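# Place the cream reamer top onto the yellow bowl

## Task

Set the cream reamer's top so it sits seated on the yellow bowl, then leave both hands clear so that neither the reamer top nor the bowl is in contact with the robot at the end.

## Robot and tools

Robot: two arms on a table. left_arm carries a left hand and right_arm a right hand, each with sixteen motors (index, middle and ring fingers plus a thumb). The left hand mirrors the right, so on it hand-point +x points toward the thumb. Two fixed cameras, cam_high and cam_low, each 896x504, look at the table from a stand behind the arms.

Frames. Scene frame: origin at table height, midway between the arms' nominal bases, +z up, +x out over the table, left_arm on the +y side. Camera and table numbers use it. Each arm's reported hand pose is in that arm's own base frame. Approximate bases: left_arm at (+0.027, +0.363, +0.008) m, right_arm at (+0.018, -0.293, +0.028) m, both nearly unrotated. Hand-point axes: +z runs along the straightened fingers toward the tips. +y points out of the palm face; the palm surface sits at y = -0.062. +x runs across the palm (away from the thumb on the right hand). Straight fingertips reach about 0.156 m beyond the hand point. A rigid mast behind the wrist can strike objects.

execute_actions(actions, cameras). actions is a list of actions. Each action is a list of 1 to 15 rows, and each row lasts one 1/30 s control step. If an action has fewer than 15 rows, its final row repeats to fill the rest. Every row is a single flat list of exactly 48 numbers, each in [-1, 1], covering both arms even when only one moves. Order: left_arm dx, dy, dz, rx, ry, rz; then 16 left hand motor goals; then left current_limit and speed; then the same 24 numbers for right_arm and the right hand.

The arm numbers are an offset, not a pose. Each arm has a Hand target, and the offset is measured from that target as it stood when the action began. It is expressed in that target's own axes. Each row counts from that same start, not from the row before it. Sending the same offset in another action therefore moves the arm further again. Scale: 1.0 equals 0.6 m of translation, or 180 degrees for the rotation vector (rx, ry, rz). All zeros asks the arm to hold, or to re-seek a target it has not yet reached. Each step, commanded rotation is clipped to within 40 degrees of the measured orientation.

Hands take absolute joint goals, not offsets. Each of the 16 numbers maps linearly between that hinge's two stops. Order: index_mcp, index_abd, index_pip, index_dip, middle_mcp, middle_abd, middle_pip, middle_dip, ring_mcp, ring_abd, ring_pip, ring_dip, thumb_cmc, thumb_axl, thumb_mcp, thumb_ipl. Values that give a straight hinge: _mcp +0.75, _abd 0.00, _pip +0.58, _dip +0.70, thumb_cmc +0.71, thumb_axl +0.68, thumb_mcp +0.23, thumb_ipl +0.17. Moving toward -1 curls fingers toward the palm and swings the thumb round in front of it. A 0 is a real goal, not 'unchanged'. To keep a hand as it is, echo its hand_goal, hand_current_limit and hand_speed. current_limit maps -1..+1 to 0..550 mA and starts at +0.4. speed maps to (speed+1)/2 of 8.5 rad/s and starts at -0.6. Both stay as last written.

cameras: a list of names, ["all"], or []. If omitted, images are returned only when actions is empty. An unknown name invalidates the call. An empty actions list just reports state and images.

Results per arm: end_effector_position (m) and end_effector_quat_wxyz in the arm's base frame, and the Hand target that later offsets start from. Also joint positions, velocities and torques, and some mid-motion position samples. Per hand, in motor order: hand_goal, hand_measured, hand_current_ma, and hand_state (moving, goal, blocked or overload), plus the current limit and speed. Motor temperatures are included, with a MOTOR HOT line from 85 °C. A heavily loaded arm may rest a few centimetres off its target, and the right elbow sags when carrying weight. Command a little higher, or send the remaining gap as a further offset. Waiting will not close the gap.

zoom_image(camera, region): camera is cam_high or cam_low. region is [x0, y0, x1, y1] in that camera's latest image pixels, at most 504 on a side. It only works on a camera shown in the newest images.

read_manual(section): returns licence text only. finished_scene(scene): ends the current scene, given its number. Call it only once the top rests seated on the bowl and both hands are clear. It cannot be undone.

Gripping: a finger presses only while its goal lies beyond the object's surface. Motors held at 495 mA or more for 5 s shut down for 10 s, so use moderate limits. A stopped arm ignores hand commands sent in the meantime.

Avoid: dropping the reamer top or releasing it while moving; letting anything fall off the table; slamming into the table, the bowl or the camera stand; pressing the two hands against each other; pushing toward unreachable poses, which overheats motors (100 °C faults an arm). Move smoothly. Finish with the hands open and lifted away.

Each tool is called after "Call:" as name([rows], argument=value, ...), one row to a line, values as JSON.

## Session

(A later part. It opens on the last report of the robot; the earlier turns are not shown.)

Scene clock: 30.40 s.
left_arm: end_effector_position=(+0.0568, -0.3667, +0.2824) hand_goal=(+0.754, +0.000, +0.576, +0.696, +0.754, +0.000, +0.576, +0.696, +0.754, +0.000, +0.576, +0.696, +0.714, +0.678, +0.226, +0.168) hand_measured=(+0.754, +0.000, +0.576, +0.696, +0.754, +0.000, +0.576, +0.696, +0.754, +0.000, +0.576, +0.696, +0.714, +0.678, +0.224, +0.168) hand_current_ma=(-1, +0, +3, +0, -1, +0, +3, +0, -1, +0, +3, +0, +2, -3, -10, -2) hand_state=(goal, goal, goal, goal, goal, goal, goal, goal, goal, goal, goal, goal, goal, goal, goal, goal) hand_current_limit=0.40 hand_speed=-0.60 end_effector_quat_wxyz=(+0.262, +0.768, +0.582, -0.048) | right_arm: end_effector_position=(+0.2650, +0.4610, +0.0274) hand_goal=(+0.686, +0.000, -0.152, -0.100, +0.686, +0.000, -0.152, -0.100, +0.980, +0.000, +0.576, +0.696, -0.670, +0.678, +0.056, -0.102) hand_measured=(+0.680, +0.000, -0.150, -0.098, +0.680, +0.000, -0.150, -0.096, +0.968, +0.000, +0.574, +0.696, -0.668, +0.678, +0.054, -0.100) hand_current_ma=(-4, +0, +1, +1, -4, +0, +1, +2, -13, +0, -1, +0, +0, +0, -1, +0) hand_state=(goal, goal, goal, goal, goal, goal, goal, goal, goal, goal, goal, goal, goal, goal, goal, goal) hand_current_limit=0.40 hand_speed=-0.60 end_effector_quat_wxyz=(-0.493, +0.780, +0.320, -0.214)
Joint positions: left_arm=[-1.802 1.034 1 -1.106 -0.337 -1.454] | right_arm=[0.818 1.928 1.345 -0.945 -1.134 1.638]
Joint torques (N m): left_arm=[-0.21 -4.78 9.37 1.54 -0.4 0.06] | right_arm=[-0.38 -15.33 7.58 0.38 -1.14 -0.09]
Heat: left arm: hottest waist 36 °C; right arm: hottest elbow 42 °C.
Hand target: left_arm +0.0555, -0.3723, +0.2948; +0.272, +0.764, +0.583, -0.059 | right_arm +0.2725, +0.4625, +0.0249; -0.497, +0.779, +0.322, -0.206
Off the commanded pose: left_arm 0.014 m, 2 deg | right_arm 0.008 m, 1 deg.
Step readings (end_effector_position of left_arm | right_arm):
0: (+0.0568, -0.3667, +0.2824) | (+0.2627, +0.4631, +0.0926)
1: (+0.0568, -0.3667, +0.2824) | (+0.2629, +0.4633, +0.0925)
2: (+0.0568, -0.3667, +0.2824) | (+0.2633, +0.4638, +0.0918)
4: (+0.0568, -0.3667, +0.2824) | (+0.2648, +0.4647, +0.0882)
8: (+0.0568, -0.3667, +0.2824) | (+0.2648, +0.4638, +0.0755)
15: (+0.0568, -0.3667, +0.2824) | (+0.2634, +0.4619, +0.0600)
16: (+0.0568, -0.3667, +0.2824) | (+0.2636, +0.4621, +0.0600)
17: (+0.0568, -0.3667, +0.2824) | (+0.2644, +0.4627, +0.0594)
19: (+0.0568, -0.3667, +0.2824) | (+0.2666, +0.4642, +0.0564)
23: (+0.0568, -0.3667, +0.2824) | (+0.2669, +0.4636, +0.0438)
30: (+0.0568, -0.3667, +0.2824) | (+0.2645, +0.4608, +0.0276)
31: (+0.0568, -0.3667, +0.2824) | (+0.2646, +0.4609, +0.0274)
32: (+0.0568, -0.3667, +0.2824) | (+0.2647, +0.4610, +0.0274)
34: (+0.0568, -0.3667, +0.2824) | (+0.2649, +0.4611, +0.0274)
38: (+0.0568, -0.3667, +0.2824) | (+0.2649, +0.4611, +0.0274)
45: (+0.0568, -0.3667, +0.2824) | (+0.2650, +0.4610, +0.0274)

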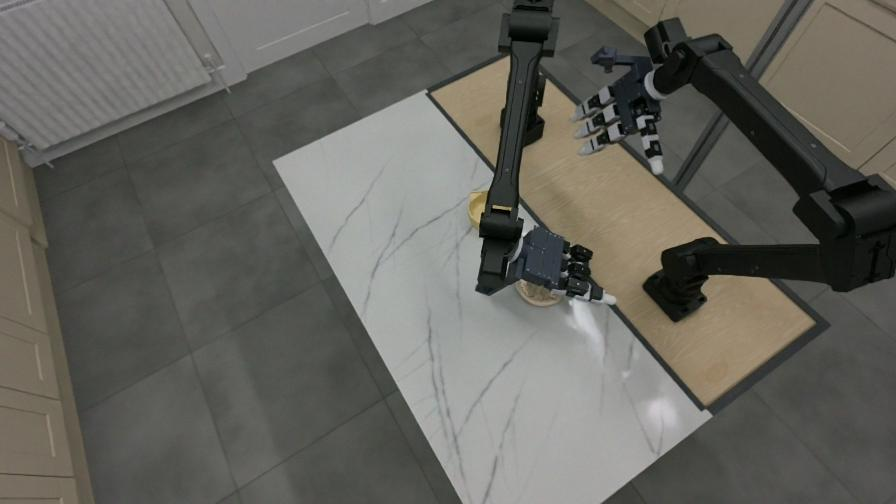

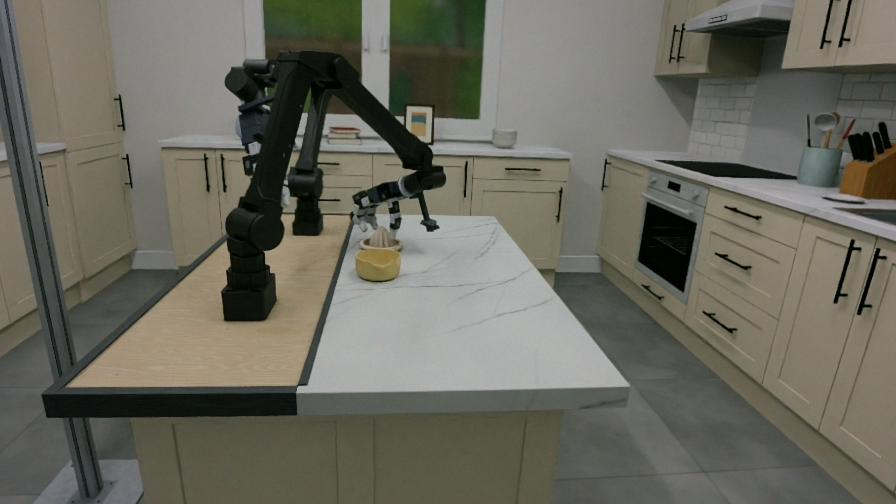

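Call:
execute_actions([
  [[0,0,0,0,0,0,0.754,0,0.576,0.696,0.754,0,0.576,0.696,0.754,0,0.576,0.696,0.714,0.678,0.226,0.168,0.4,-0.6,0,0.0212,0.0098,0,0,0,0.685,0,-0.153,-0.101,0.685,0,-0.153,-0.101,0.98,0,0.576,0.696,-0.67,0.678,0.056,-0.103,0.4,-0.6]],
  [[0,0,0,0,0,0,0.754,0,0.576,0.696,0.754,0,0.576,0.696,0.754,0,0.576,0.696,0.714,0.678,0.226,0.168,0.4,-0.6,0,0.0212,0.0098,0,0,0,0.685,0,-0.153,-0.101,0.685,0,-0.153,-0.101,0.98,0,0.576,0.696,-0.67,0.678,0.056,-0.103,0.4,-0.6]],
], cameras=["cam_low","cam_high"])

Call:
zoom_image(camera="cam_low", region=[340, 190, 420, 270])

Scene clock: 32.13 s.
left_arm: end_effector_position=(+0.0568, -0.3667, +0.2824) hand_goal=(+0.754, +0.000, +0.576, +0.696, +0.754, +0.000, +0.576, +0.696, +0.754, +0.000, +0.576, +0.696, +0.714, +0.678, +0.226, +0.168) hand_measured=(+0.754, +0.000, +0.576, +0.696, +0.754, +0.000, +0.576, +0.696, +0.754, +0.000, +0.576, +0.696, +0.714, +0.678, +0.224, +0.168) hand_current_ma=(-1, +0, +3, +0, -1, +0, +3, +0, -1, +0, +3, +0, +2, -3, -10, -2) hand_state=(goal, goal, goal, goal, goal, goal, goal, goal, goal, goal, goal, goal, goal, goal, goal, goal) hand_current_limit=0.40 hand_speed=-0.60 end_effector_quat_wxyz=(+0.262, +0.768, +0.582, -0.048) | right_arm: end_effector_position=(+0.2665, +0.4626, +0.0039) hand_goal=(+0.686, +0.000, -0.152, -0.100, +0.686, +0.000, -0.152, -0.100, +0.980, +0.000, +0.576, +0.696, -0.670, +0.678, +0.056, -0.102) hand_measured=(+0.680, +0.000, -0.150, -0.098, +0.680, +0.000, -0.150, -0.096, +0.968, +0.000, +0.574, +0.696, -0.672, +0.678, +0.054, -0.102) hand_current_ma=(-4, +0, +1, +1, -4, +0, +1, +2, -13, +0, -1, +0, +0, +0, -1, +0) hand_state=(goal, goal, goal, goal, goal, goal, goal, goal, goal, goal, goal, goal, goal, goal, goal, goal) hand_current_limit=0.40 hand_speed=-0.60 end_effector_quat_wxyz=(-0.495, +0.779, +0.322, -0.210)
Joint positions: left_arm=[-1.802 1.034 1 -1.106 -0.337 -1.454] | right_arm=[0.818 1.963 1.328 -0.885 -1.134 1.638]
Joint torques (N m): left_arm=[-0.32 -4.6 9.35 1.54 -0.41 0.06] | right_arm=[-0.44 -14.8 6.98 0.54 -1.04 -0.05]
Heat: left arm: hottest waist 36 °C; right arm: hottest elbow 42 °C.
Hand target: left_arm +0.0555, -0.3723, +0.2948; +0.272, +0.764, +0.583, -0.059 | right_arm +0.2725, +0.4625, -0.0029; -0.497, +0.779, +0.322, -0.206
Off the commanded pose: left_arm 0.014 m, 2 deg | right_arm 0.009 m, 1 deg.
Step readings (end_effector_position of left_arm | right_arm):
0: (+0.0568, -0.3667, +0.2824) | (+0.2650, +0.4610, +0.0274)
1: (+0.0568, -0.3667, +0.2824) | (+0.2651, +0.4611, +0.0274)
2: (+0.0568, -0.3667, +0.2824) | (+0.2655, +0.4615, +0.0274)
4: (+0.0568, -0.3667, +0.2824) | (+0.2669, +0.4631, +0.0270)
8: (+0.0568, -0.3667, +0.2824) | (+0.2682, +0.4644, +0.0245)
15: (+0.0568, -0.3667, +0.2824) | (+0.2668, +0.4629, +0.0187)
16: (+0.0568, -0.3667, +0.2824) | (+0.2667, +0.4628, +0.0182)
17: (+0.0568, -0.3667, +0.2824) | (+0.2670, +0.4631, +0.0179)
19: (+0.0568, -0.3667, +0.2824) | (+0.2678, +0.4639, +0.0160)
23: (+0.0568, -0.3667, +0.2824) | (+0.2678, +0.4640, +0.0099)
30: (+0.0568, -0.3667, +0.2824) | (+0.2665, +0.4626, +0.0039)

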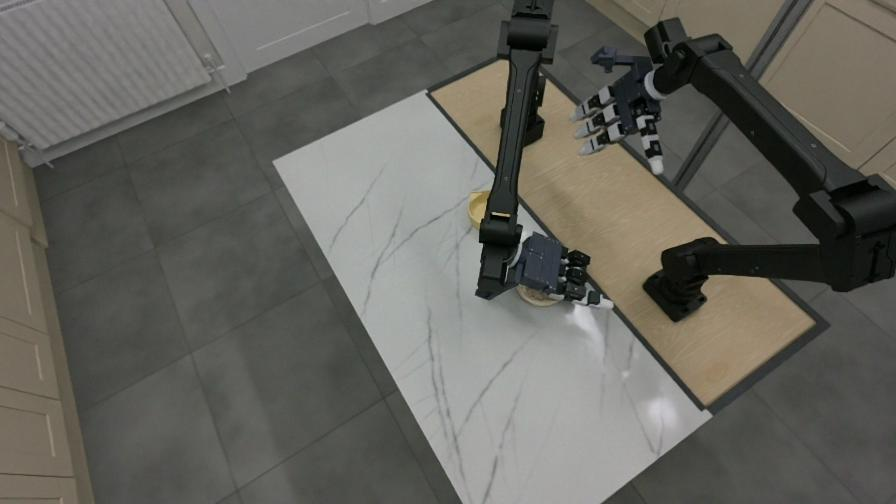

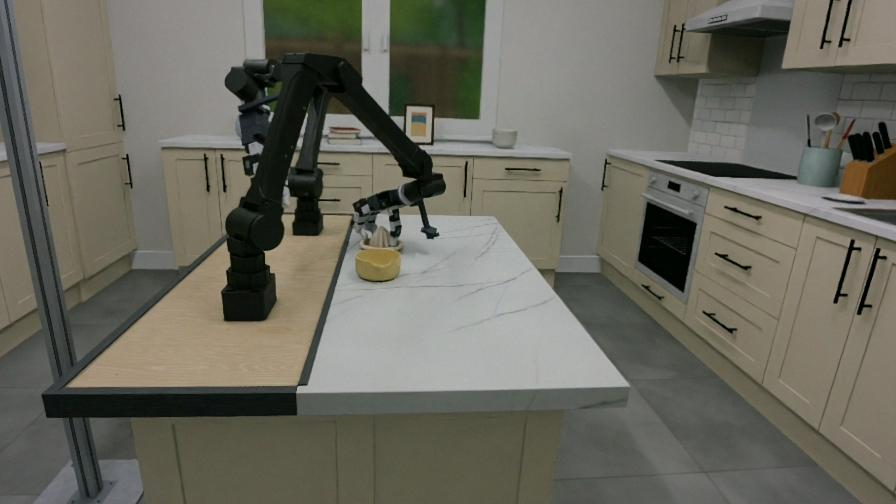

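Scaled by 6.300.

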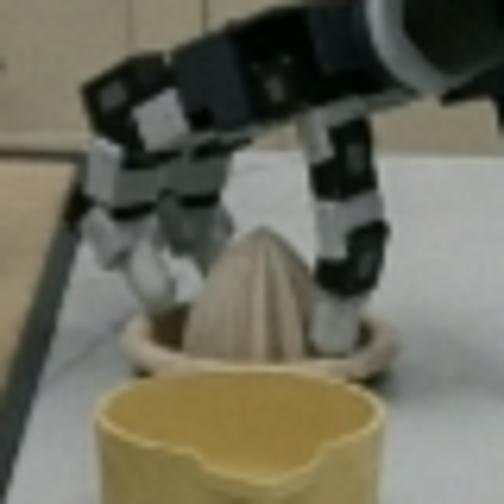

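Call:
execute_actions([
  [[0,0,0,0,0,0,0.754,0,0.576,0.696,0.754,0,0.576,0.696,0.754,0,0.576,0.696,0.714,0.678,0.226,0.168,0.4,-0.6,0,0.0076,0.0035,0,0,0,0.66,0,-0.153,-0.101,0.66,0,-0.153,-0.101,0.98,0,0.576,0.696,-0.67,0.678,0.03,-0.09,0.4,-0.8]],
  [[0,0,0,0,0,0,0.754,0,0.576,0.696,0.754,0,0.576,0.696,0.754,0,0.576,0.696,0.714,0.678,0.226,0.168,0.4,-0.6,0,0,0,0,0,0,0.5,0,-0.2,-0.12,0.5,0,-0.2,-0.12,0.98,0,0.576,0.696,-0.67,0.678,-0.1,-0.09,0.5,-0.8]],
  [[0,0,0,0,0,0,0.754,0,0.576,0.696,0.754,0,0.576,0.696,0.754,0,0.576,0.696,0.714,0.678,0.226,0.168,0.4,-0.6,0,0,0,0,0,0,0.4,0,-0.24,-0.16,0.4,0,-0.24,-0.16,0.98,0,0.576,0.696,-0.67,0.678,-0.28,-0.1,0.72,-0.8]],
  [[0,0,0,0,0,0,0.754,0,0.576,0.696,0.754,0,0.576,0.696,0.754,0,0.576,0.696,0.714,0.678,0.226,0.168,0.4,-0.6,0,0,0,0,0,0,0.4,0,-0.24,-0.16,0.4,0,-0.24,-0.16,0.98,0,0.576,0.696,-0.67,0.678,-0.28,-0.1,0.72,-0.8]],
], cameras=["cam_low","cam_high"])

Call:
zoom_image(camera="cam_low", region=[340, 190, 420, 270])

Call:
zoom_image(camera="cam_high", region=[500, 230, 640, 330])

Scene clock: 35.40 s.
left_arm: end_effector_position=(+0.0568, -0.3667, +0.2824) hand_goal=(+0.754, +0.000, +0.576, +0.696, +0.754, +0.000, +0.576, +0.696, +0.754, +0.000, +0.576, +0.696, +0.714, +0.678, +0.226, +0.168) hand_measured=(+0.754, +0.000, +0.576, +0.696, +0.754, +0.000, +0.576, +0.696, +0.754, +0.000, +0.576, +0.696, +0.714, +0.678, +0.224, +0.168) hand_current_ma=(-1, +0, +3, +0, -1, +0, +3, +0, -1, +0, +3, +0, +2, -3, -10, -2) hand_state=(goal, goal, goal, goal, goal, goal, goal, goal, goal, goal, goal, goal, goal, goal, goal, goal) hand_current_limit=0.40 hand_speed=-0.60 end_effector_quat_wxyz=(+0.262, +0.768, +0.582, -0.048) | right_arm: end_effector_position=(+0.2675, +0.4655, +0.0032) hand_goal=(+0.400, +0.000, -0.240, -0.160, +0.400, +0.000, -0.240, -0.160, +0.980, +0.000, +0.576, +0.696, -0.670, +0.678, -0.280, -0.100) hand_measured=(+0.526, +0.000, -0.180, -0.126, +0.532, +0.000, -0.178, -0.122, +0.968, +0.000, +0.574, +0.696, -0.670, +0.678, -0.024, -0.064) hand_current_ma=(+406, +0, +117, +52, +439, +0, +127, +60, -13, +0, -1, +0, +0, +0, +473, +89) hand_state=(blocked, goal, blocked, blocked, blocked, goal, blocked, blocked, goal, goal, goal, goal, goal, goal, blocked, blocked) hand_current_limit=0.72 hand_speed=-0.80 end_effector_quat_wxyz=(-0.500, +0.776, +0.324, -0.208)
Joint positions: left_arm=[-1.802 1.034 1 -1.106 -0.337 -1.454] | right_arm=[0.818 1.966 1.328 -0.87 -1.143 1.637]
Joint torques (N m): left_arm=[-0.26 -4.72 9.35 1.54 -0.4 0.06] | right_arm=[-0.73 -14.74 7.01 0.42 -0.7 -0.03]
Heat: left arm: hottest waist 36 °C; right arm: hottest elbow 42 °C.
Hand target: left_arm +0.0555, -0.3723, +0.2948; +0.272, +0.764, +0.583, -0.059 | right_arm +0.2725, +0.4625, -0.0080; -0.497, +0.779, +0.322, -0.206
Off the commanded pose: left_arm 0.014 m, 2 deg | right_arm 0.013 m, 1 deg.
Step readings (end_effector_position of left_arm | right_arm):
0: (+0.0568, -0.3667, +0.2824) | (+0.2665, +0.4626, +0.0039)
1: (+0.0568, -0.3667, +0.2824) | (+0.2666, +0.4627, +0.0039)
2: (+0.0568, -0.3667, +0.2824) | (+0.2668, +0.4629, +0.0039)
4: (+0.0568, -0.3667, +0.2824) | (+0.2673, +0.4634, +0.0034)
8: (+0.0568, -0.3667, +0.2824) | (+0.2679, +0.4641, +0.0028)
15: (+0.0568, -0.3667, +0.2824) | (+0.2681, +0.4643, +0.0026)
16: (+0.0568, -0.3667, +0.2824) | (+0.2681, +0.4643, +0.0026)
17: (+0.0568, -0.3667, +0.2824) | (+0.2681, +0.4644, +0.0026)
19: (+0.0568, -0.3667, +0.2824) | (+0.2681, +0.4644, +0.0024)
23: (+0.0568, -0.3667, +0.2824) | (+0.2680, +0.4648, +0.0025)
30: (+0.0568, -0.3667, +0.2824) | (+0.2679, +0.4650, +0.0027)
31: (+0.0568, -0.3667, +0.2824) | (+0.2679, +0.4650, +0.0027)
32: (+0.0568, -0.3667, +0.2824) | (+0.2679, +0.4651, +0.0027)
34: (+0.0568, -0.3667, +0.2824) | (+0.2678, +0.4653, +0.0029)
38: (+0.0568, -0.3667, +0.2824) | (+0.2675, +0.4655, +0.0032)
45: (+0.0568, -0.3667, +0.2824) | (+0.2675, +0.4655, +0.0032)
46: (+0.0568, -0.3667, +0.2824) | (+0.2675, +0.4655, +0.0032)
47: (+0.0568, -0.3667, +0.2824) | (+0.2675, +0.4655, +0.0032)
49: (+0.0568, -0.3667, +0.2824) | (+0.2675, +0.4655, +0.0032)
53: (+0.0568, -0.3667, +0.2824) | (+0.2675, +0.4655, +0.0032)
60: (+0.0568, -0.3667, +0.2824) | (+0.2675, +0.4655, +0.0032)

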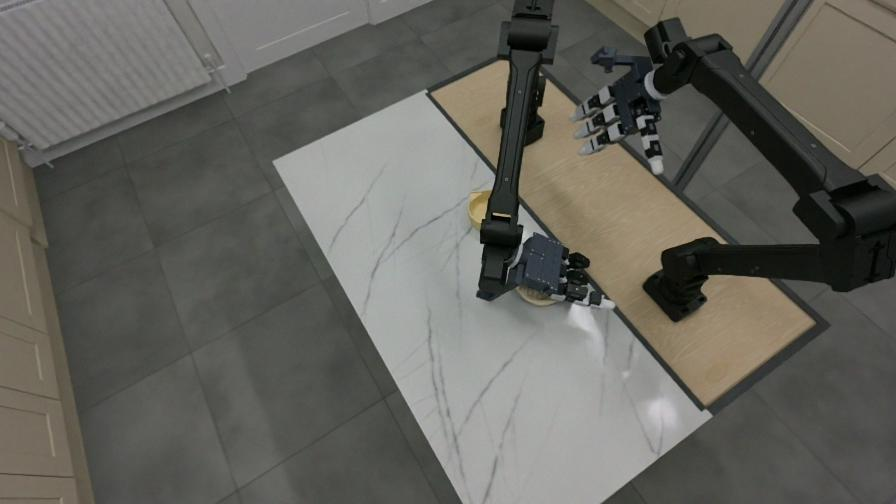

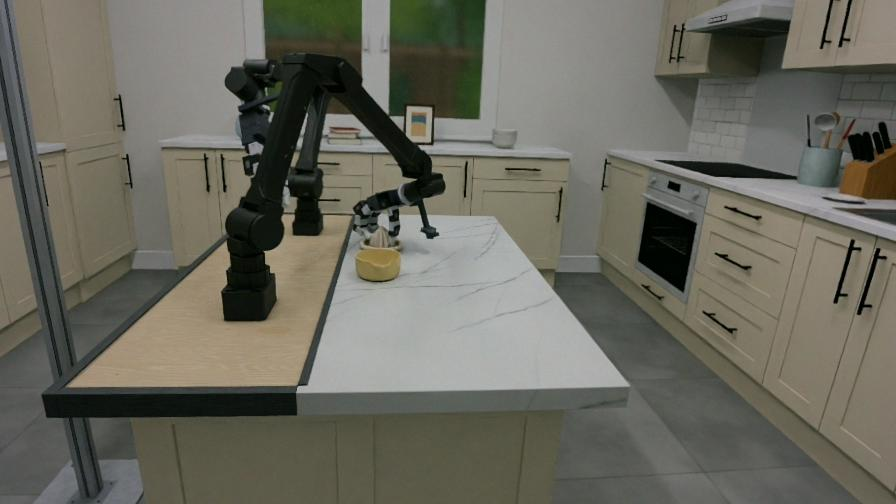

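Scaled by 6.300.

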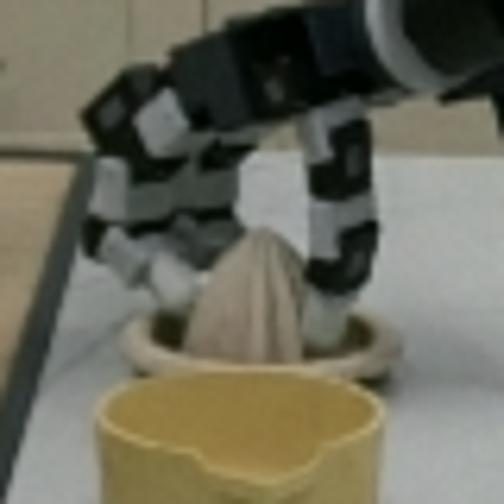

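Scaled by 3.600.

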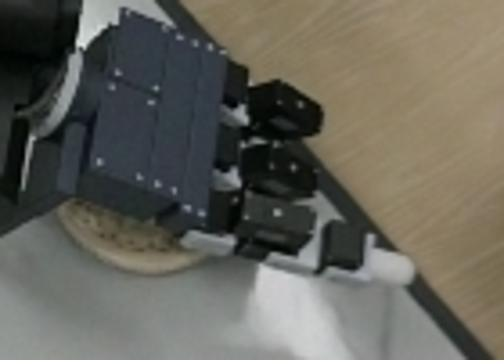

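Call:
execute_actions([
  [[0,0,0,0,0,0,0.754,0,0.576,0.696,0.754,0,0.576,0.696,0.754,0,0.576,0.696,0.714,0.678,0.226,0.168,0.4,-0.6,0,-0.0227,-0.0105,0,0,0,0.4,0,-0.24,-0.16,0.4,0,-0.24,-0.16,0.98,0,0.576,0.696,-0.67,0.678,-0.28,-0.1,0.72,-0.8]],
  [[0,0,0,0,0,0,0.754,0,0.576,0.696,0.754,0,0.576,0.696,0.754,0,0.576,0.696,0.714,0.678,0.226,0.168,0.4,-0.6,0,-0.0227,-0.0105,0,0,0,0.4,0,-0.24,-0.16,0.4,0,-0.24,-0.16,0.98,0,0.576,0.696,-0.67,0.678,-0.28,-0.1,0.72,-0.8]],
  [[0,0,0,0,0,0,0.754,0,0.576,0.696,0.754,0,0.576,0.696,0.754,0,0.576,0.696,0.714,0.678,0.226,0.168,0.4,-0.6,0,-0.0227,-0.0105,0,0,0,0.4,0,-0.24,-0.16,0.4,0,-0.24,-0.16,0.98,0,0.576,0.696,-0.67,0.678,-0.28,-0.1,0.72,-0.8]],
], cameras=["cam_low","cam_high"])

Call:
zoom_image(camera="cam_low", region=[340, 190, 420, 270])

Call:
zoom_image(camera="cam_high", region=[500, 230, 640, 330])

Scene clock: 38.17 s.
left_arm: end_effector_position=(+0.0568, -0.3667, +0.2824) hand_goal=(+0.754, +0.000, +0.576, +0.696, +0.754, +0.000, +0.576, +0.696, +0.754, +0.000, +0.576, +0.696, +0.714, +0.678, +0.226, +0.168) hand_measured=(+0.754, +0.000, +0.576, +0.696, +0.754, +0.000, +0.576, +0.696, +0.754, +0.000, +0.576, +0.696, +0.714, +0.678, +0.224, +0.168) hand_current_ma=(-1, +0, +3, +0, -1, +0, +3, +0, -1, +0, +3, +0, +2, -3, -10, -2) hand_state=(goal, goal, goal, goal, goal, goal, goal, goal, goal, goal, goal, goal, goal, goal, goal, goal) hand_current_limit=0.40 hand_speed=-0.60 end_effector_quat_wxyz=(+0.262, +0.768, +0.582, -0.048) | right_arm: end_effector_position=(+0.2591, +0.4546, +0.0128) hand_goal=(+0.400, +0.000, -0.240, -0.160, +0.400, +0.000, -0.240, -0.160, +0.980, +0.000, +0.576, +0.696, -0.670, +0.678, -0.280, -0.100) hand_measured=(+0.510, +0.000, -0.180, -0.128, +0.514, +0.000, -0.178, -0.124, +0.968, +0.000, +0.574, +0.696, -0.666, +0.678, -0.024, -0.044) hand_current_ma=(+328, +0, +117, +45, +347, +0, +127, +58, -13, +0, -1, +0, +2, +0, +473, +171) hand_state=(blocked, goal, blocked, blocked, blocked, goal, blocked, blocked, goal, goal, goal, goal, goal, goal, blocked, blocked) hand_current_limit=0.72 hand_speed=-0.80 end_effector_quat_wxyz=(-0.487, +0.783, +0.314, -0.226)
Joint positions: left_arm=[-1.802 1.034 1 -1.106 -0.337 -1.454] | right_arm=[0.818 1.947 1.328 -0.944 -1.134 1.632]
Joint torques (N m): left_arm=[-0.26 -4.72 9.35 1.52 -0.41 0.06] | right_arm=[0.15 -18.02 9.39 -0.47 -1.1 0.03]
Heat: left arm: hottest elbow 37 °C; right arm: hottest elbow 42 °C.
Hand target: left_arm +0.0555, -0.3723, +0.2948; +0.272, +0.764, +0.583, -0.059 | right_arm +0.2725, +0.4626, +0.0371; -0.497, +0.779, +0.323, -0.206
Off the commanded pose: left_arm 0.014 m, 2 deg | right_arm 0.029 m, 3 deg.
Step readings (end_effector_position of left_arm | right_arm):
0: (+0.0568, -0.3667, +0.2824) | (+0.2675, +0.4655, +0.0032)
1: (+0.0568, -0.3667, +0.2824) | (+0.2675, +0.4655, +0.0032)
2: (+0.0568, -0.3667, +0.2824) | (+0.2675, +0.4655, +0.0032)
4: (+0.0568, -0.3667, +0.2824) | (+0.2675, +0.4655, +0.0032)
8: (+0.0568, -0.3667, +0.2824) | (+0.2670, +0.4649, +0.0032)
15: (+0.0568, -0.3667, +0.2824) | (+0.2667, +0.4646, +0.0033)
16: (+0.0568, -0.3667, +0.2824) | (+0.2666, +0.4646, +0.0033)
17: (+0.0568, -0.3667, +0.2824) | (+0.2662, +0.4642, +0.0035)
19: (+0.0568, -0.3667, +0.2824) | (+0.2652, +0.4629, +0.0041)
23: (+0.0568, -0.3667, +0.2824) | (+0.2637, +0.4603, +0.0042)
30: (+0.0568, -0.3667, +0.2824) | (+0.2631, +0.4594, +0.0042)
31: (+0.0568, -0.3667, +0.2824) | (+0.2630, +0.4593, +0.0042)
32: (+0.0568, -0.3667, +0.2824) | (+0.2625, +0.4588, +0.0046)
34: (+0.0568, -0.3667, +0.2824) | (+0.2615, +0.4574, +0.0055)
38: (+0.0568, -0.3667, +0.2824) | (+0.2596, +0.4551, +0.0087)
45: (+0.0568, -0.3667, +0.2824) | (+0.2592, +0.4547, +0.0126)

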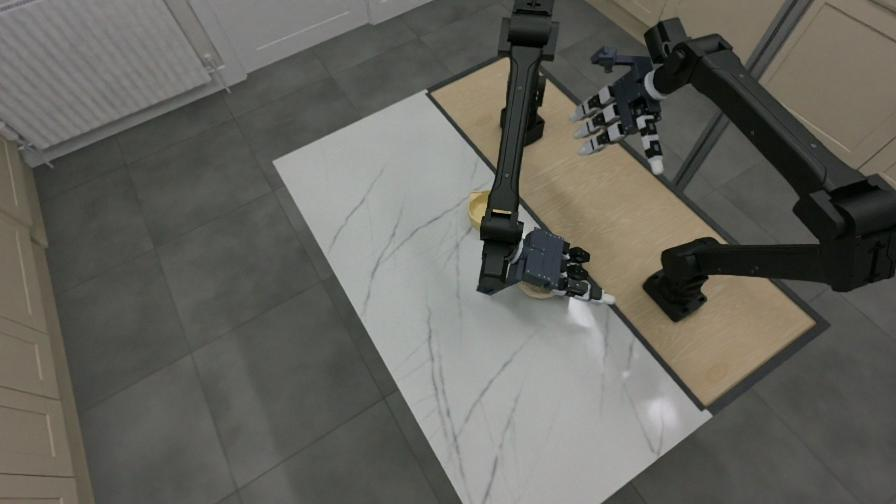

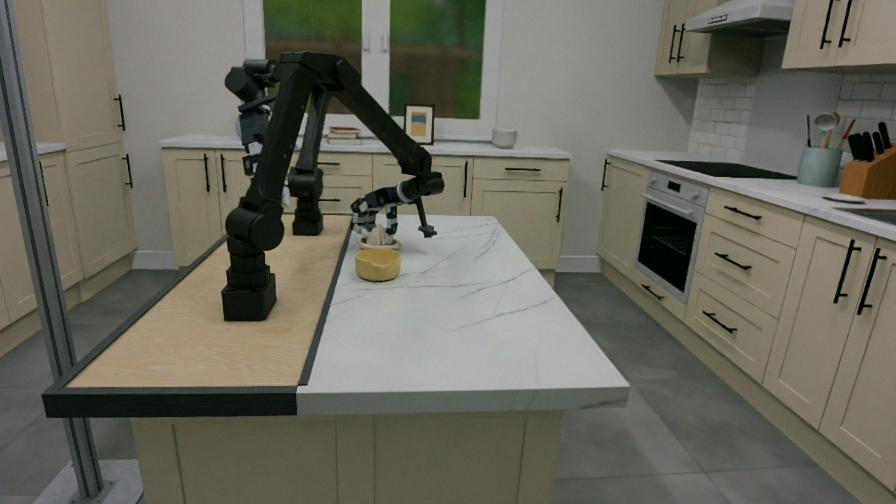

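Scaled by 6.300.

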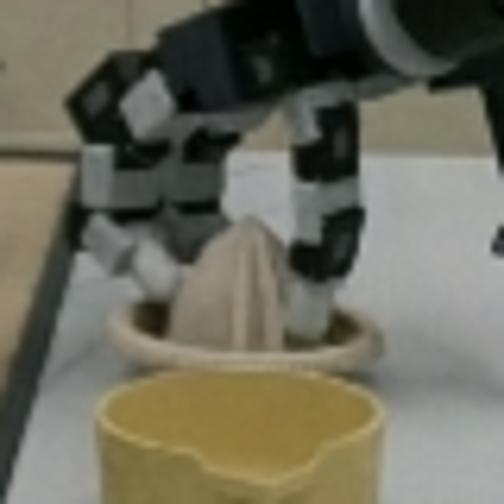

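Scaled by 3.600.

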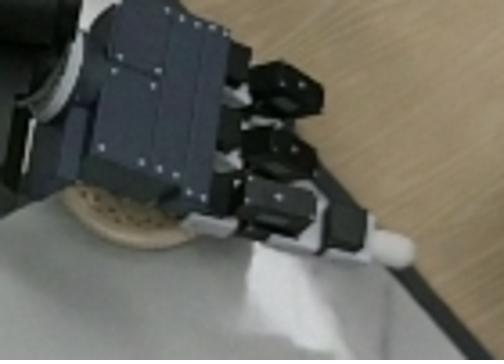

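Call:
execute_actions([
  [[0,0,0,0,0,0,0.754,0,0.576,0.696,0.754,0,0.576,0.696,0.754,0,0.576,0.696,0.714,0.678,0.226,0.168,0.4,-0.6,0,-0.0302,-0.014,0,0,0,0.4,0,-0.24,-0.16,0.4,0,-0.24,-0.16,0.98,0,0.576,0.696,-0.67,0.678,-0.28,-0.1,0.72,-0.8]],
  [[0,0,0,0,0,0,0.754,0,0.576,0.696,0.754,0,0.576,0.696,0.754,0,0.576,0.696,0.714,0.678,0.226,0.168,0.4,-0.6,0,-0.0302,-0.014,0,0,0,0.4,0,-0.24,-0.16,0.4,0,-0.24,-0.16,0.98,0,0.576,0.696,-0.67,0.678,-0.28,-0.1,0.72,-0.8]],
  [[0,0,0,0,0,0,0.754,0,0.576,0.696,0.754,0,0.576,0.696,0.754,0,0.576,0.696,0.714,0.678,0.226,0.168,0.4,-0.6,0,-0.0302,-0.014,0,0,0,0.4,0,-0.24,-0.16,0.4,0,-0.24,-0.16,0.98,0,0.576,0.696,-0.67,0.678,-0.28,-0.1,0.72,-0.8]],
  [[0,0,0,0,0,0,0.754,0,0.576,0.696,0.754,0,0.576,0.696,0.754,0,0.576,0.696,0.714,0.678,0.226,0.168,0.4,-0.6,0,-0.0302,-0.014,0,0,0,0.4,0,-0.24,-0.16,0.4,0,-0.24,-0.16,0.98,0,0.576,0.696,-0.67,0.678,-0.28,-0.1,0.72,-0.8]],
  [[0,0,0,0,0,0,0.754,0,0.576,0.696,0.754,0,0.576,0.696,0.754,0,0.576,0.696,0.714,0.678,0.226,0.168,0.4,-0.6,-0.0554,0.0234,-0.0502,0,0.0352,0.0164,0.4,0,-0.24,-0.16,0.4,0,-0.24,-0.16,0.98,0,0.576,0.696,-0.67,0.678,-0.28,-0.1,0.72,-0.8]],
  [[0,0,0,0,0,0,0.754,0,0.576,0.696,0.754,0,0.576,0.696,0.754,0,0.576,0.696,0.714,0.678,0.226,0.168,0.4,-0.6,-0.0482,0.0261,-0.0559,0,0.0352,0.0164,0.4,0,-0.24,-0.16,0.4,0,-0.24,-0.16,0.98,0,0.576,0.696,-0.67,0.678,-0.28,-0.1,0.72,-0.8]],
  [[0,0,0,0,0,0,0.754,0,0.576,0.696,0.754,0,0.576,0.696,0.754,0,0.576,0.696,0.714,0.678,0.226,0.168,0.4,-0.6,-0.0403,0.0284,-0.0608,0,0.0352,0.0164,0.4,0,-0.24,-0.16,0.4,0,-0.24,-0.16,0.98,0,0.576,0.696,-0.67,0.678,-0.28,-0.1,0.72,-0.8]],
  [[0,0,0,0,0,0,0.754,0,0.576,0.696,0.754,0,0.576,0.696,0.754,0,0.576,0.696,0.714,0.678,0.226,0.168,0.4,-0.6,-0.0319,0.0302,-0.0649,0,0.0352,0.0164,0.4,0,-0.24,-0.16,0.4,0,-0.24,-0.16,0.98,0,0.576,0.696,-0.67,0.678,-0.28,-0.1,0.72,-0.8]],
  [[0,0,0,0,0,0,0.754,0,0.576,0.696,0.754,0,0.576,0.696,0.754,0,0.576,0.696,0.714,0.678,0.226,0.168,0.4,-0.6,-0.0229,0.0317,-0.0679,0,0.0352,0.0164,0.4,0,-0.24,-0.16,0.4,0,-0.24,-0.16,0.98,0,0.576,0.696,-0.67,0.678,-0.28,-0.1,0.72,-0.8]],
  [[0,0,0,0,0,0,0.754,0,0.576,0.696,0.754,0,0.576,0.696,0.754,0,0.576,0.696,0.714,0.678,0.226,0.168,0.4,-0.6,0,0,0,0,0,0,0.4,0,-0.24,-0.16,0.4,0,-0.24,-0.16,0.98,0,0.576,0.696,-0.67,0.678,-0.28,-0.1,0.72,-0.8]],
], cameras=["cam_low","cam_high"])

Call:
zoom_image(camera="cam_low", region=[330, 190, 430, 290])

Call:
zoom_image(camera="cam_high", region=[440, 160, 540, 260])

Scene clock: 48.10 s.
left_arm: end_effector_position=(+0.0568, -0.3667, +0.2824) hand_goal=(+0.754, +0.000, +0.576, +0.696, +0.754, +0.000, +0.576, +0.696, +0.754, +0.000, +0.576, +0.696, +0.714, +0.678, +0.226, +0.168) hand_measured=(+0.754, +0.000, +0.576, +0.696, +0.754, +0.000, +0.576, +0.696, +0.754, +0.000, +0.576, +0.696, +0.714, +0.678, +0.224, +0.168) hand_current_ma=(-1, +0, +3, +0, -1, +0, +3, +0, -1, +0, +3, +0, +2, -3, -10, -2) hand_state=(goal, goal, goal, goal, goal, goal, goal, goal, goal, goal, goal, goal, goal, goal, goal, goal) hand_current_limit=0.40 hand_speed=-0.60 end_effector_quat_wxyz=(+0.262, +0.768, +0.582, -0.048) | right_arm: end_effector_position=(+0.2703, +0.2272, +0.1076) hand_goal=(+0.400, +0.000, -0.240, -0.160, +0.400, +0.000, -0.240, -0.160, +0.980, +0.000, +0.576, +0.696, -0.670, +0.678, -0.280, -0.100) hand_measured=(+0.510, +0.000, -0.180, -0.128, +0.512, +0.000, -0.178, -0.124, +0.968, +0.000, +0.574, +0.696, -0.664, +0.678, -0.024, -0.042) hand_current_ma=(+326, +0, +117, +45, +338, +0, +127, +57, -13, +0, -1, +0, +3, +0, +473, +176) hand_state=(blocked, goal, blocked, blocked, blocked, goal, blocked, blocked, goal, goal, goal, goal, goal, goal, blocked, blocked) hand_current_limit=0.72 hand_speed=-0.80 end_effector_quat_wxyz=(-0.532, +0.842, +0.070, -0.054)
Joint positions: left_arm=[-1.802 1.034 1 -1.106 -0.337 -1.454] | right_arm=[0.344 1.278 0.774 -0.741 -1.102 1.951]
Joint torques (N m): left_arm=[-0.21 -4.72 9.35 1.57 -0.41 0.06] | right_arm=[-0.38 -7.71 8.94 0.09 -1.1 0.03]
Heat: left arm: hottest elbow 37 °C; right arm: hottest elbow 44 °C.
Hand target: left_arm +0.0555, -0.3723, +0.2948; +0.272, +0.764, +0.583, -0.059 | right_arm +0.2723, +0.2275, +0.1164; -0.536, +0.840, +0.073, -0.047
Off the commanded pose: left_arm 0.014 m, 2 deg | right_arm 0.009 m, 1 deg.
Step readings (end_effector_position of left_arm | right_arm):
0: (+0.0568, -0.3667, +0.2824) | (+0.2591, +0.4546, +0.0128)
1: (+0.0568, -0.3667, +0.2824) | (+0.2590, +0.4545, +0.0128)
2: (+0.0568, -0.3667, +0.2824) | (+0.2585, +0.4539, +0.0131)
4: (+0.0568, -0.3667, +0.2824) | (+0.2570, +0.4522, +0.0148)
8: (+0.0568, -0.3667, +0.2824) | (+0.2553, +0.4504, +0.0223)
15: (+0.0568, -0.3667, +0.2824) | (+0.2551, +0.4501, +0.0301)
16: (+0.0568, -0.3667, +0.2824) | (+0.2549, +0.4500, +0.0301)
17: (+0.0568, -0.3667, +0.2824) | (+0.2544, +0.4494, +0.0304)
19: (+0.0568, -0.3667, +0.2824) | (+0.2532, +0.4481, +0.0318)
23: (+0.0568, -0.3667, +0.2824) | (+0.2527, +0.4475, +0.0387)
30: (+0.0568, -0.3667, +0.2824) | (+0.2555, +0.4506, +0.0492)
31: (+0.0568, -0.3667, +0.2824) | (+0.2557, +0.4508, +0.0496)
32: (+0.0568, -0.3667, +0.2824) | (+0.2554, +0.4504, +0.0500)
34: (+0.0568, -0.3667, +0.2824) | (+0.2544, +0.4494, +0.0519)
38: (+0.0568, -0.3667, +0.2824) | (+0.2537, +0.4486, +0.0585)
45: (+0.0568, -0.3667, +0.2824) | (+0.2559, +0.4510, +0.0679)
46: (+0.0568, -0.3667, +0.2824) | (+0.2560, +0.4511, +0.0684)
47: (+0.0568, -0.3667, +0.2824) | (+0.2558, +0.4509, +0.0690)
49: (+0.0568, -0.3667, +0.2824) | (+0.2548, +0.4499, +0.0708)
53: (+0.0568, -0.3667, +0.2824) | (+0.2544, +0.4494, +0.0777)
60: (+0.0568, -0.3667, +0.2824) | (+0.2565, +0.4517, +0.0873)
61: (+0.0568, -0.3667, +0.2824) | (+0.2567, +0.4516, +0.0877)
62: (+0.0568, -0.3667, +0.2824) | (+0.2578, +0.4506, +0.0881)
64: (+0.0568, -0.3667, +0.2824) | (+0.2580, +0.4452, +0.0879)
68: (+0.0568, -0.3667, +0.2824) | (+0.2613, +0.4218, +0.0941)
75: (+0.0568, -0.3667, +0.2824) | (+0.2741, +0.4133, +0.1077)
76: (+0.0568, -0.3667, +0.2824) | (+0.2739, +0.4133, +0.1077)
77: (+0.0568, -0.3667, +0.2824) | (+0.2734, +0.4117, +0.1062)
79: (+0.0568, -0.3667, +0.2824) | (+0.2684, +0.4032, +0.1015)
83: (+0.0568, -0.3667, +0.2824) | (+0.2600, +0.3744, +0.0954)
90: (+0.0568, -0.3667, +0.2824) | (+0.2708, +0.3660, +0.1045)
91: (+0.0568, -0.3667, +0.2824) | (+0.2708, +0.3661, +0.1053)
92: (+0.0568, -0.3667, +0.2824) | (+0.2711, +0.3645, +0.1050)
94: (+0.0568, -0.3667, +0.2824) | (+0.2673, +0.3563, +0.1027)
98: (+0.0568, -0.3667, +0.2824) | (+0.2615, +0.3282, +0.0995)
105: (+0.0568, -0.3667, +0.2824) | (+0.2698, +0.3190, +0.1062)
106: (+0.0568, -0.3667, +0.2824) | (+0.2695, +0.3189, +0.1062)
107: (+0.0568, -0.3667, +0.2824) | (+0.2699, +0.3173, +0.1056)
109: (+0.0568, -0.3667, +0.2824) | (+0.2665, +0.3090, +0.1029)
113: (+0.0568, -0.3667, +0.2824) | (+0.2620, +0.2814, +0.1007)
120: (+0.0568, -0.3667, +0.2824) | (+0.2683, +0.2722, +0.1070)
121: (+0.0568, -0.3667, +0.2824) | (+0.2682, +0.2720, +0.1069)
122: (+0.0568, -0.3667, +0.2824) | (+0.2683, +0.2703, +0.1062)
124: (+0.0568, -0.3667, +0.2824) | (+0.2659, +0.2620, +0.1041)
128: (+0.0568, -0.3667, +0.2824) | (+0.2648, +0.2355, +0.1025)
135: (+0.0568, -0.3667, +0.2824) | (+0.2704, +0.2272, +0.1075)
136: (+0.0568, -0.3667, +0.2824) | (+0.2704, +0.2272, +0.1075)
137: (+0.0568, -0.3667, +0.2824) | (+0.2704, +0.2272, +0.1075)
139: (+0.0568, -0.3667, +0.2824) | (+0.2703, +0.2272, +0.1076)
143: (+0.0568, -0.3667, +0.2824) | (+0.2703, +0.2272, +0.1076)
150: (+0.0568, -0.3667, +0.2824) | (+0.2703, +0.2272, +0.1076)

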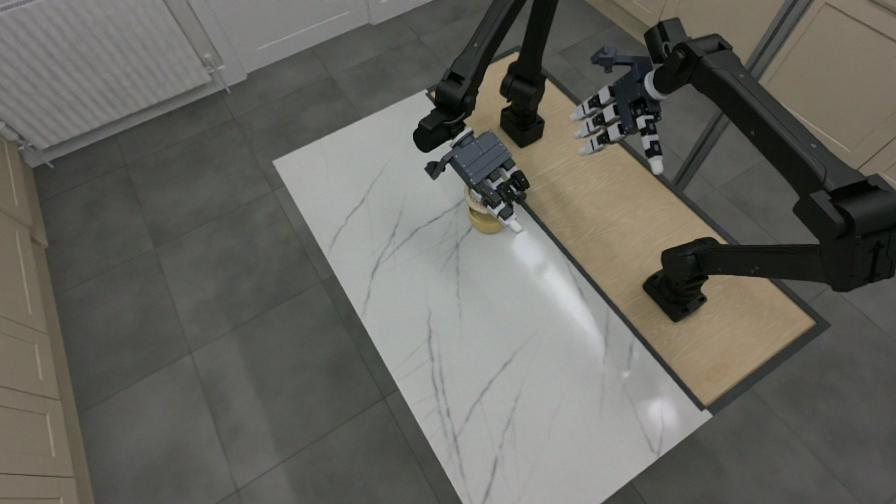

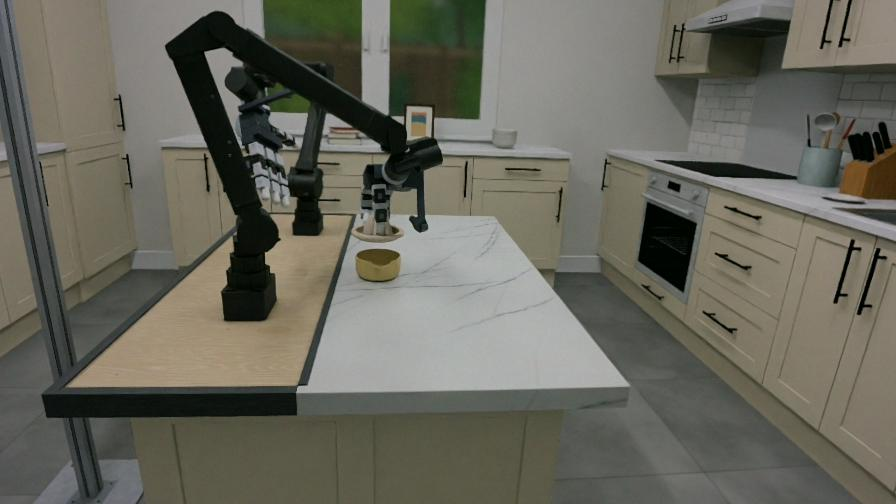

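Scaled by 5.040.

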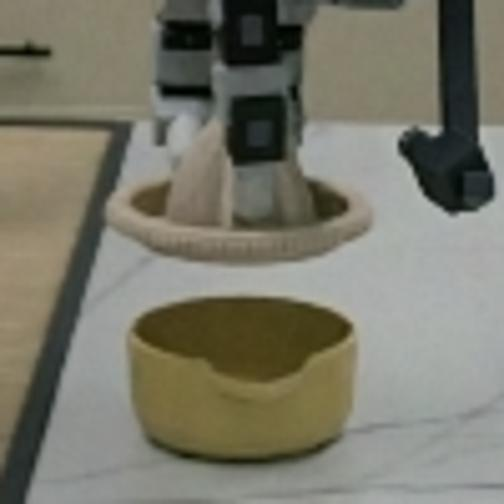

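Scaled by 5.040.

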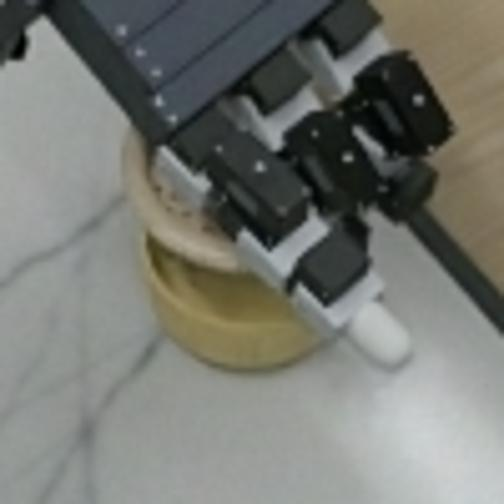

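Call:
execute_actions([
  [[0,0,0,0,0,0,0.754,0,0.576,0.696,0.754,0,0.576,0.696,0.754,0,0.576,0.696,0.714,0.678,0.226,0.168,0.4,-0.6,0,0.0227,0.0106,0,0,0,0.4,0,-0.24,-0.16,0.4,0,-0.24,-0.16,0.98,0,0.576,0.696,-0.67,0.678,-0.28,-0.1,0.72,-0.8]],
  [[0,0,0,0,0,0,0.754,0,0.576,0.696,0.754,0,0.576,0.696,0.754,0,0.576,0.696,0.714,0.678,0.226,0.168,0.4,-0.6,0,0.0302,0.0141,0,0,0,0.4,0,-0.24,-0.16,0.4,0,-0.24,-0.16,0.98,0,0.576,0.696,-0.67,0.678,-0.28,-0.1,0.72,-0.8]],
  [[0,0,0,0,0,0,0.754,0,0.576,0.696,0.754,0,0.576,0.696,0.754,0,0.576,0.696,0.714,0.678,0.226,0.168,0.4,-0.6,0,0,0,0,0,0,0.4,0,-0.24,-0.16,0.4,0,-0.24,-0.16,0.98,0,0.576,0.696,-0.67,0.678,-0.28,-0.1,0.72,-0.8]],
], cameras=["cam_low","cam_high"])

Call:
zoom_image(camera="cam_low", region=[330, 190, 430, 290])

Call:
zoom_image(camera="cam_high", region=[450, 170, 530, 250])

Scene clock: 51.87 s.
left_arm: end_effector_position=(+0.0568, -0.3667, +0.2824) hand_goal=(+0.754, +0.000, +0.576, +0.696, +0.754, +0.000, +0.576, +0.696, +0.754, +0.000, +0.576, +0.696, +0.714, +0.678, +0.226, +0.168) hand_measured=(+0.754, +0.000, +0.576, +0.696, +0.754, +0.000, +0.576, +0.696, +0.754, +0.000, +0.576, +0.696, +0.714, +0.678, +0.224, +0.168) hand_current_ma=(-1, +0, +3, +0, -1, +0, +3, +0, -1, +0, +3, +0, +2, -3, -10, -2) hand_state=(goal, goal, goal, goal, goal, goal, goal, goal, goal, goal, goal, goal, goal, goal, goal, goal) hand_current_limit=0.40 hand_speed=-0.60 end_effector_quat_wxyz=(+0.262, +0.768, +0.582, -0.048) | right_arm: end_effector_position=(+0.2662, +0.2260, +0.0800) hand_goal=(+0.400, +0.000, -0.240, -0.160, +0.400, +0.000, -0.240, -0.160, +0.980, +0.000, +0.576, +0.696, -0.670, +0.678, -0.280, -0.100) hand_measured=(+0.510, +0.000, -0.180, -0.128, +0.512, +0.000, -0.178, -0.124, +0.968, +0.000, +0.574, +0.696, -0.664, +0.678, -0.024, -0.042) hand_current_ma=(+326, +0, +117, +45, +338, +0, +127, +57, -13, +0, -1, +0, +3, +0, +473, +176) hand_state=(blocked, goal, blocked, blocked, blocked, goal, blocked, blocked, goal, goal, goal, goal, goal, goal, blocked, blocked) hand_current_limit=0.72 hand_speed=-0.80 end_effector_quat_wxyz=(-0.532, +0.842, +0.070, -0.055)
Joint positions: left_arm=[-1.802 1.034 1 -1.106 -0.337 -1.454] | right_arm=[0.344 1.314 0.722 -0.654 -1.104 1.951]
Joint torques (N m): left_arm=[-0.15 -4.66 9.35 1.54 -0.41 0.06] | right_arm=[-0.44 -6.48 8.24 0.73 -1.08 0.05]
Heat: left arm: hottest elbow 38 °C; right arm: hottest elbow 44 °C.
Hand target: left_arm +0.0555, -0.3723, +0.2948; +0.272, +0.764, +0.583, -0.059 | right_arm +0.2724, +0.2276, +0.0814; -0.536, +0.840, +0.073, -0.047
Off the commanded pose: left_arm 0.014 m, 2 deg | right_arm 0.007 m, 1 deg.
Step readings (end_effector_position of left_arm | right_arm):
0: (+0.0568, -0.3667, +0.2824) | (+0.2703, +0.2272, +0.1076)
1: (+0.0568, -0.3667, +0.2824) | (+0.2703, +0.2272, +0.1076)
2: (+0.0568, -0.3667, +0.2824) | (+0.2702, +0.2272, +0.1075)
4: (+0.0568, -0.3667, +0.2824) | (+0.2694, +0.2270, +0.1064)
8: (+0.0568, -0.3667, +0.2824) | (+0.2668, +0.2261, +0.1023)
15: (+0.0568, -0.3667, +0.2824) | (+0.2667, +0.2260, +0.1010)
16: (+0.0568, -0.3667, +0.2824) | (+0.2669, +0.2261, +0.1010)
17: (+0.0568, -0.3667, +0.2824) | (+0.2673, +0.2263, +0.1003)
19: (+0.0568, -0.3667, +0.2824) | (+0.2684, +0.2268, +0.0971)
23: (+0.0568, -0.3667, +0.2824) | (+0.2666, +0.2261, +0.0863)
30: (+0.0568, -0.3667, +0.2824) | (+0.2657, +0.2258, +0.0799)
31: (+0.0568, -0.3667, +0.2824) | (+0.2659, +0.2259, +0.0800)
32: (+0.0568, -0.3667, +0.2824) | (+0.2659, +0.2259, +0.0800)
34: (+0.0568, -0.3667, +0.2824) | (+0.2661, +0.2259, +0.0800)
38: (+0.0568, -0.3667, +0.2824) | (+0.2661, +0.2259, +0.0800)
45: (+0.0568, -0.3667, +0.2824) | (+0.2662, +0.2260, +0.0800)

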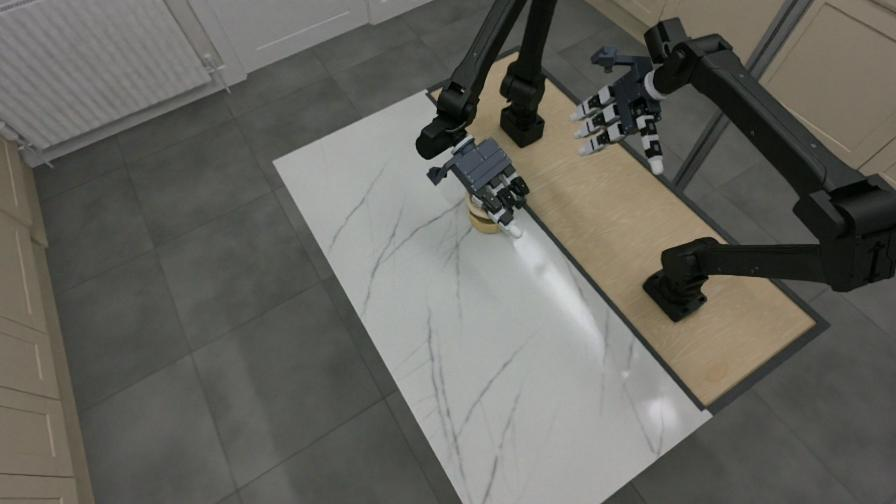

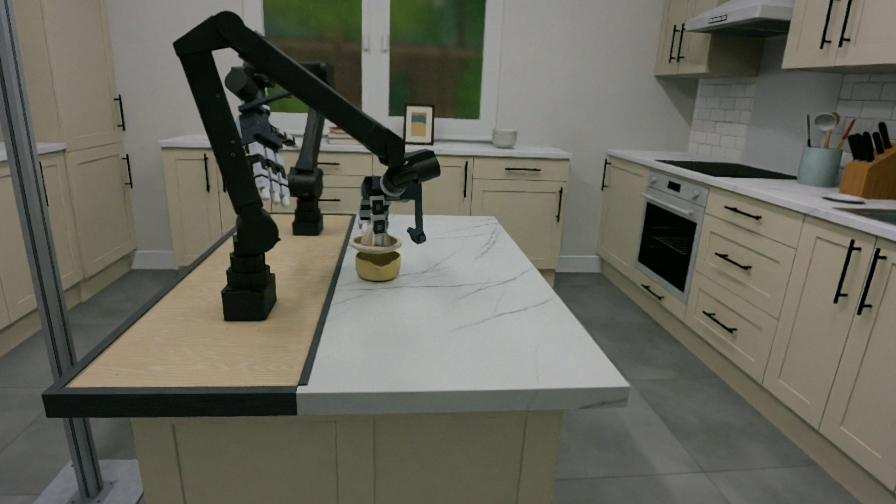

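Scaled by 5.040.

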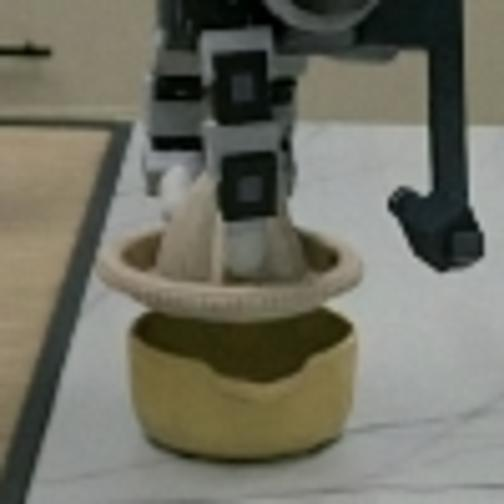

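Scaled by 6.300.

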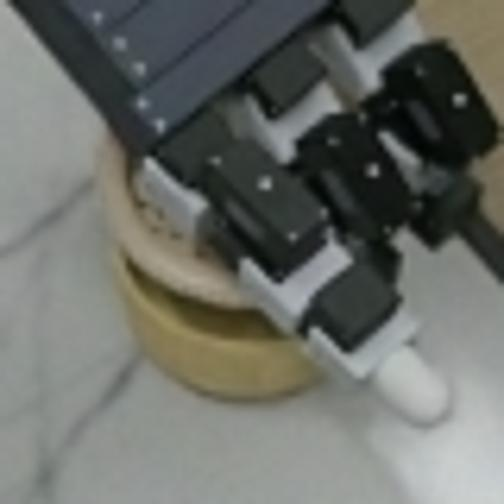

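Call:
execute_actions([
  [[0,0,0,0,0,0,0.754,0,0.576,0.696,0.754,0,0.576,0.696,0.754,0,0.576,0.696,0.714,0.678,0.226,0.168,0.4,-0.6,0.0096,0.0229,0.0115,0,0,0,0.4,0,-0.24,-0.16,0.4,0,-0.24,-0.16,0.98,0,0.576,0.696,-0.67,0.678,-0.28,-0.1,0.72,-0.8]],
  [[0,0,0,0,0,0,0.754,0,0.576,0.696,0.754,0,0.576,0.696,0.754,0,0.576,0.696,0.714,0.678,0.226,0.168,0.4,-0.6,0,0,0,0,0,0,0.4,0,-0.24,-0.16,0.4,0,-0.24,-0.16,0.98,0,0.576,0.696,-0.67,0.678,-0.28,-0.1,0.72,-0.8]],
], cameras=["cam_low","cam_high"])

Call:
zoom_image(camera="cam_low", region=[330, 190, 430, 290])

Call:
zoom_image(camera="cam_high", region=[450, 170, 530, 250])

Scene clock: 54.10 s.
left_arm: end_effector_position=(+0.0568, -0.3667, +0.2824) hand_goal=(+0.754, +0.000, +0.576, +0.696, +0.754, +0.000, +0.576, +0.696, +0.754, +0.000, +0.576, +0.696, +0.714, +0.678, +0.226, +0.168) hand_measured=(+0.754, +0.000, +0.576, +0.696, +0.754, +0.000, +0.576, +0.696, +0.754, +0.000, +0.576, +0.696, +0.714, +0.678, +0.224, +0.168) hand_current_ma=(-1, +0, +3, +0, -1, +0, +3, +0, -1, +0, +3, +0, +2, -3, -10, -2) hand_state=(goal, goal, goal, goal, goal, goal, goal, goal, goal, goal, goal, goal, goal, goal, goal, goal) hand_current_limit=0.40 hand_speed=-0.60 end_effector_quat_wxyz=(+0.262, +0.768, +0.582, -0.048) | right_arm: end_effector_position=(+0.2718, +0.2280, +0.0656) hand_goal=(+0.400, +0.000, -0.240, -0.160, +0.400, +0.000, -0.240, -0.160, +0.980, +0.000, +0.576, +0.696, -0.670, +0.678, -0.280, -0.100) hand_measured=(+0.510, +0.000, -0.180, -0.128, +0.512, +0.000, -0.178, -0.124, +0.968, +0.000, +0.574, +0.696, -0.664, +0.678, -0.024, -0.042) hand_current_ma=(+326, +0, +117, +45, +338, +0, +127, +57, -13, +0, -1, +0, +3, +0, +473, +176) hand_state=(blocked, goal, blocked, blocked, blocked, goal, blocked, blocked, goal, goal, goal, goal, goal, goal, blocked, blocked) hand_current_limit=0.72 hand_speed=-0.80 end_effector_quat_wxyz=(-0.533, +0.842, +0.070, -0.055)
Joint positions: left_arm=[-1.802 1.034 1 -1.106 -0.337 -1.454] | right_arm=[0.344 1.359 0.716 -0.605 -1.104 1.951]
Joint torques (N m): left_arm=[-0.21 -4.72 9.35 1.55 -0.4 0.06] | right_arm=[0.03 -7.47 7.72 0.95 -1.11 0]
Heat: left arm: hottest elbow 38 °C; right arm: hottest elbow 44 °C.
Hand target: left_arm +0.0555, -0.3723, +0.2948; +0.272, +0.764, +0.583, -0.059 | right_arm +0.2779, +0.2291, +0.0661; -0.536, +0.840, +0.073, -0.047
Off the commanded pose: left_arm 0.014 m, 2 deg | right_arm 0.006 m, 1 deg.
Step readings (end_effector_position of left_arm | right_arm):
0: (+0.0568, -0.3667, +0.2824) | (+0.2662, +0.2260, +0.0800)
1: (+0.0568, -0.3667, +0.2824) | (+0.2663, +0.2260, +0.0800)
2: (+0.0568, -0.3667, +0.2824) | (+0.2670, +0.2263, +0.0798)
4: (+0.0568, -0.3667, +0.2824) | (+0.2695, +0.2272, +0.0781)
8: (+0.0568, -0.3667, +0.2824) | (+0.2724, +0.2283, +0.0707)
15: (+0.0568, -0.3667, +0.2824) | (+0.2713, +0.2278, +0.0655)
16: (+0.0568, -0.3667, +0.2824) | (+0.2715, +0.2279, +0.0655)
17: (+0.0568, -0.3667, +0.2824) | (+0.2716, +0.2280, +0.0655)
19: (+0.0568, -0.3667, +0.2824) | (+0.2717, +0.2280, +0.0655)
23: (+0.0568, -0.3667, +0.2824) | (+0.2718, +0.2280, +0.0656)
30: (+0.0568, -0.3667, +0.2824) | (+0.2718, +0.2280, +0.0656)

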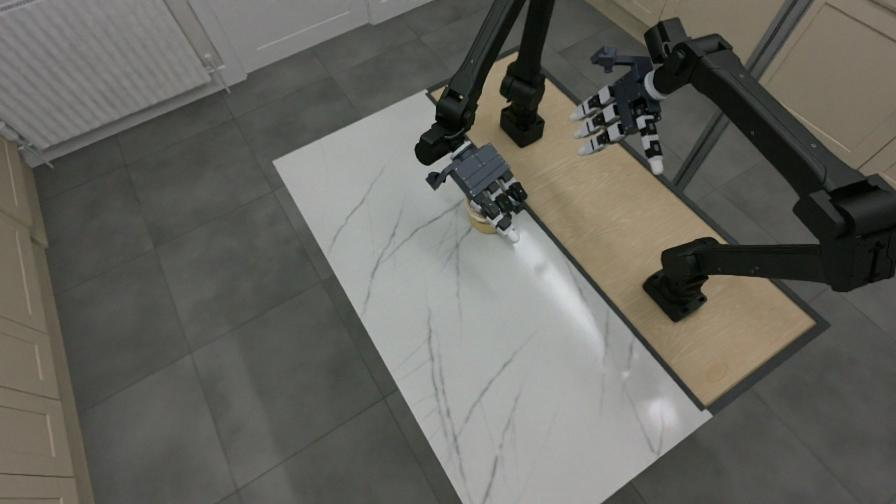

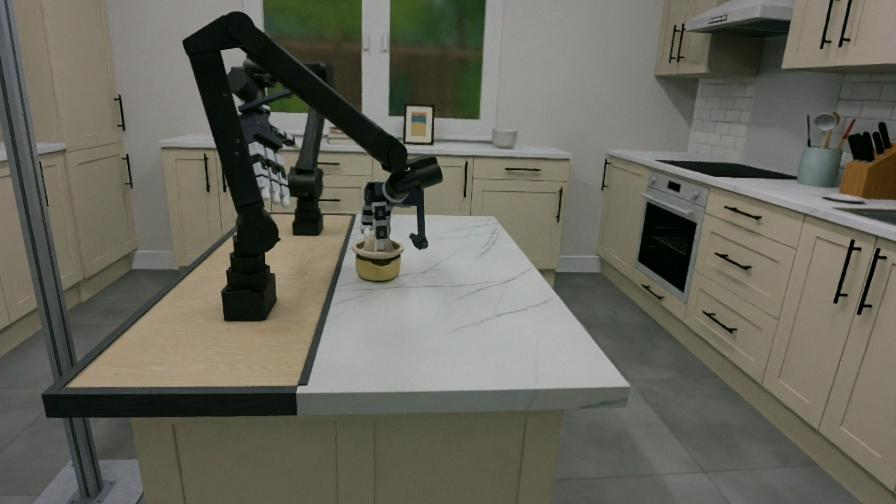

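Scaled by 5.040.

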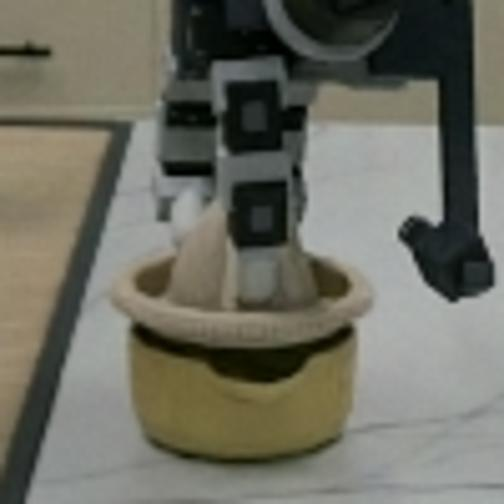

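Scaled by 6.300.

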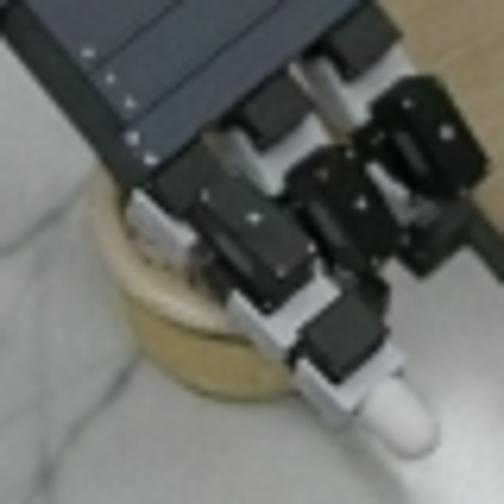

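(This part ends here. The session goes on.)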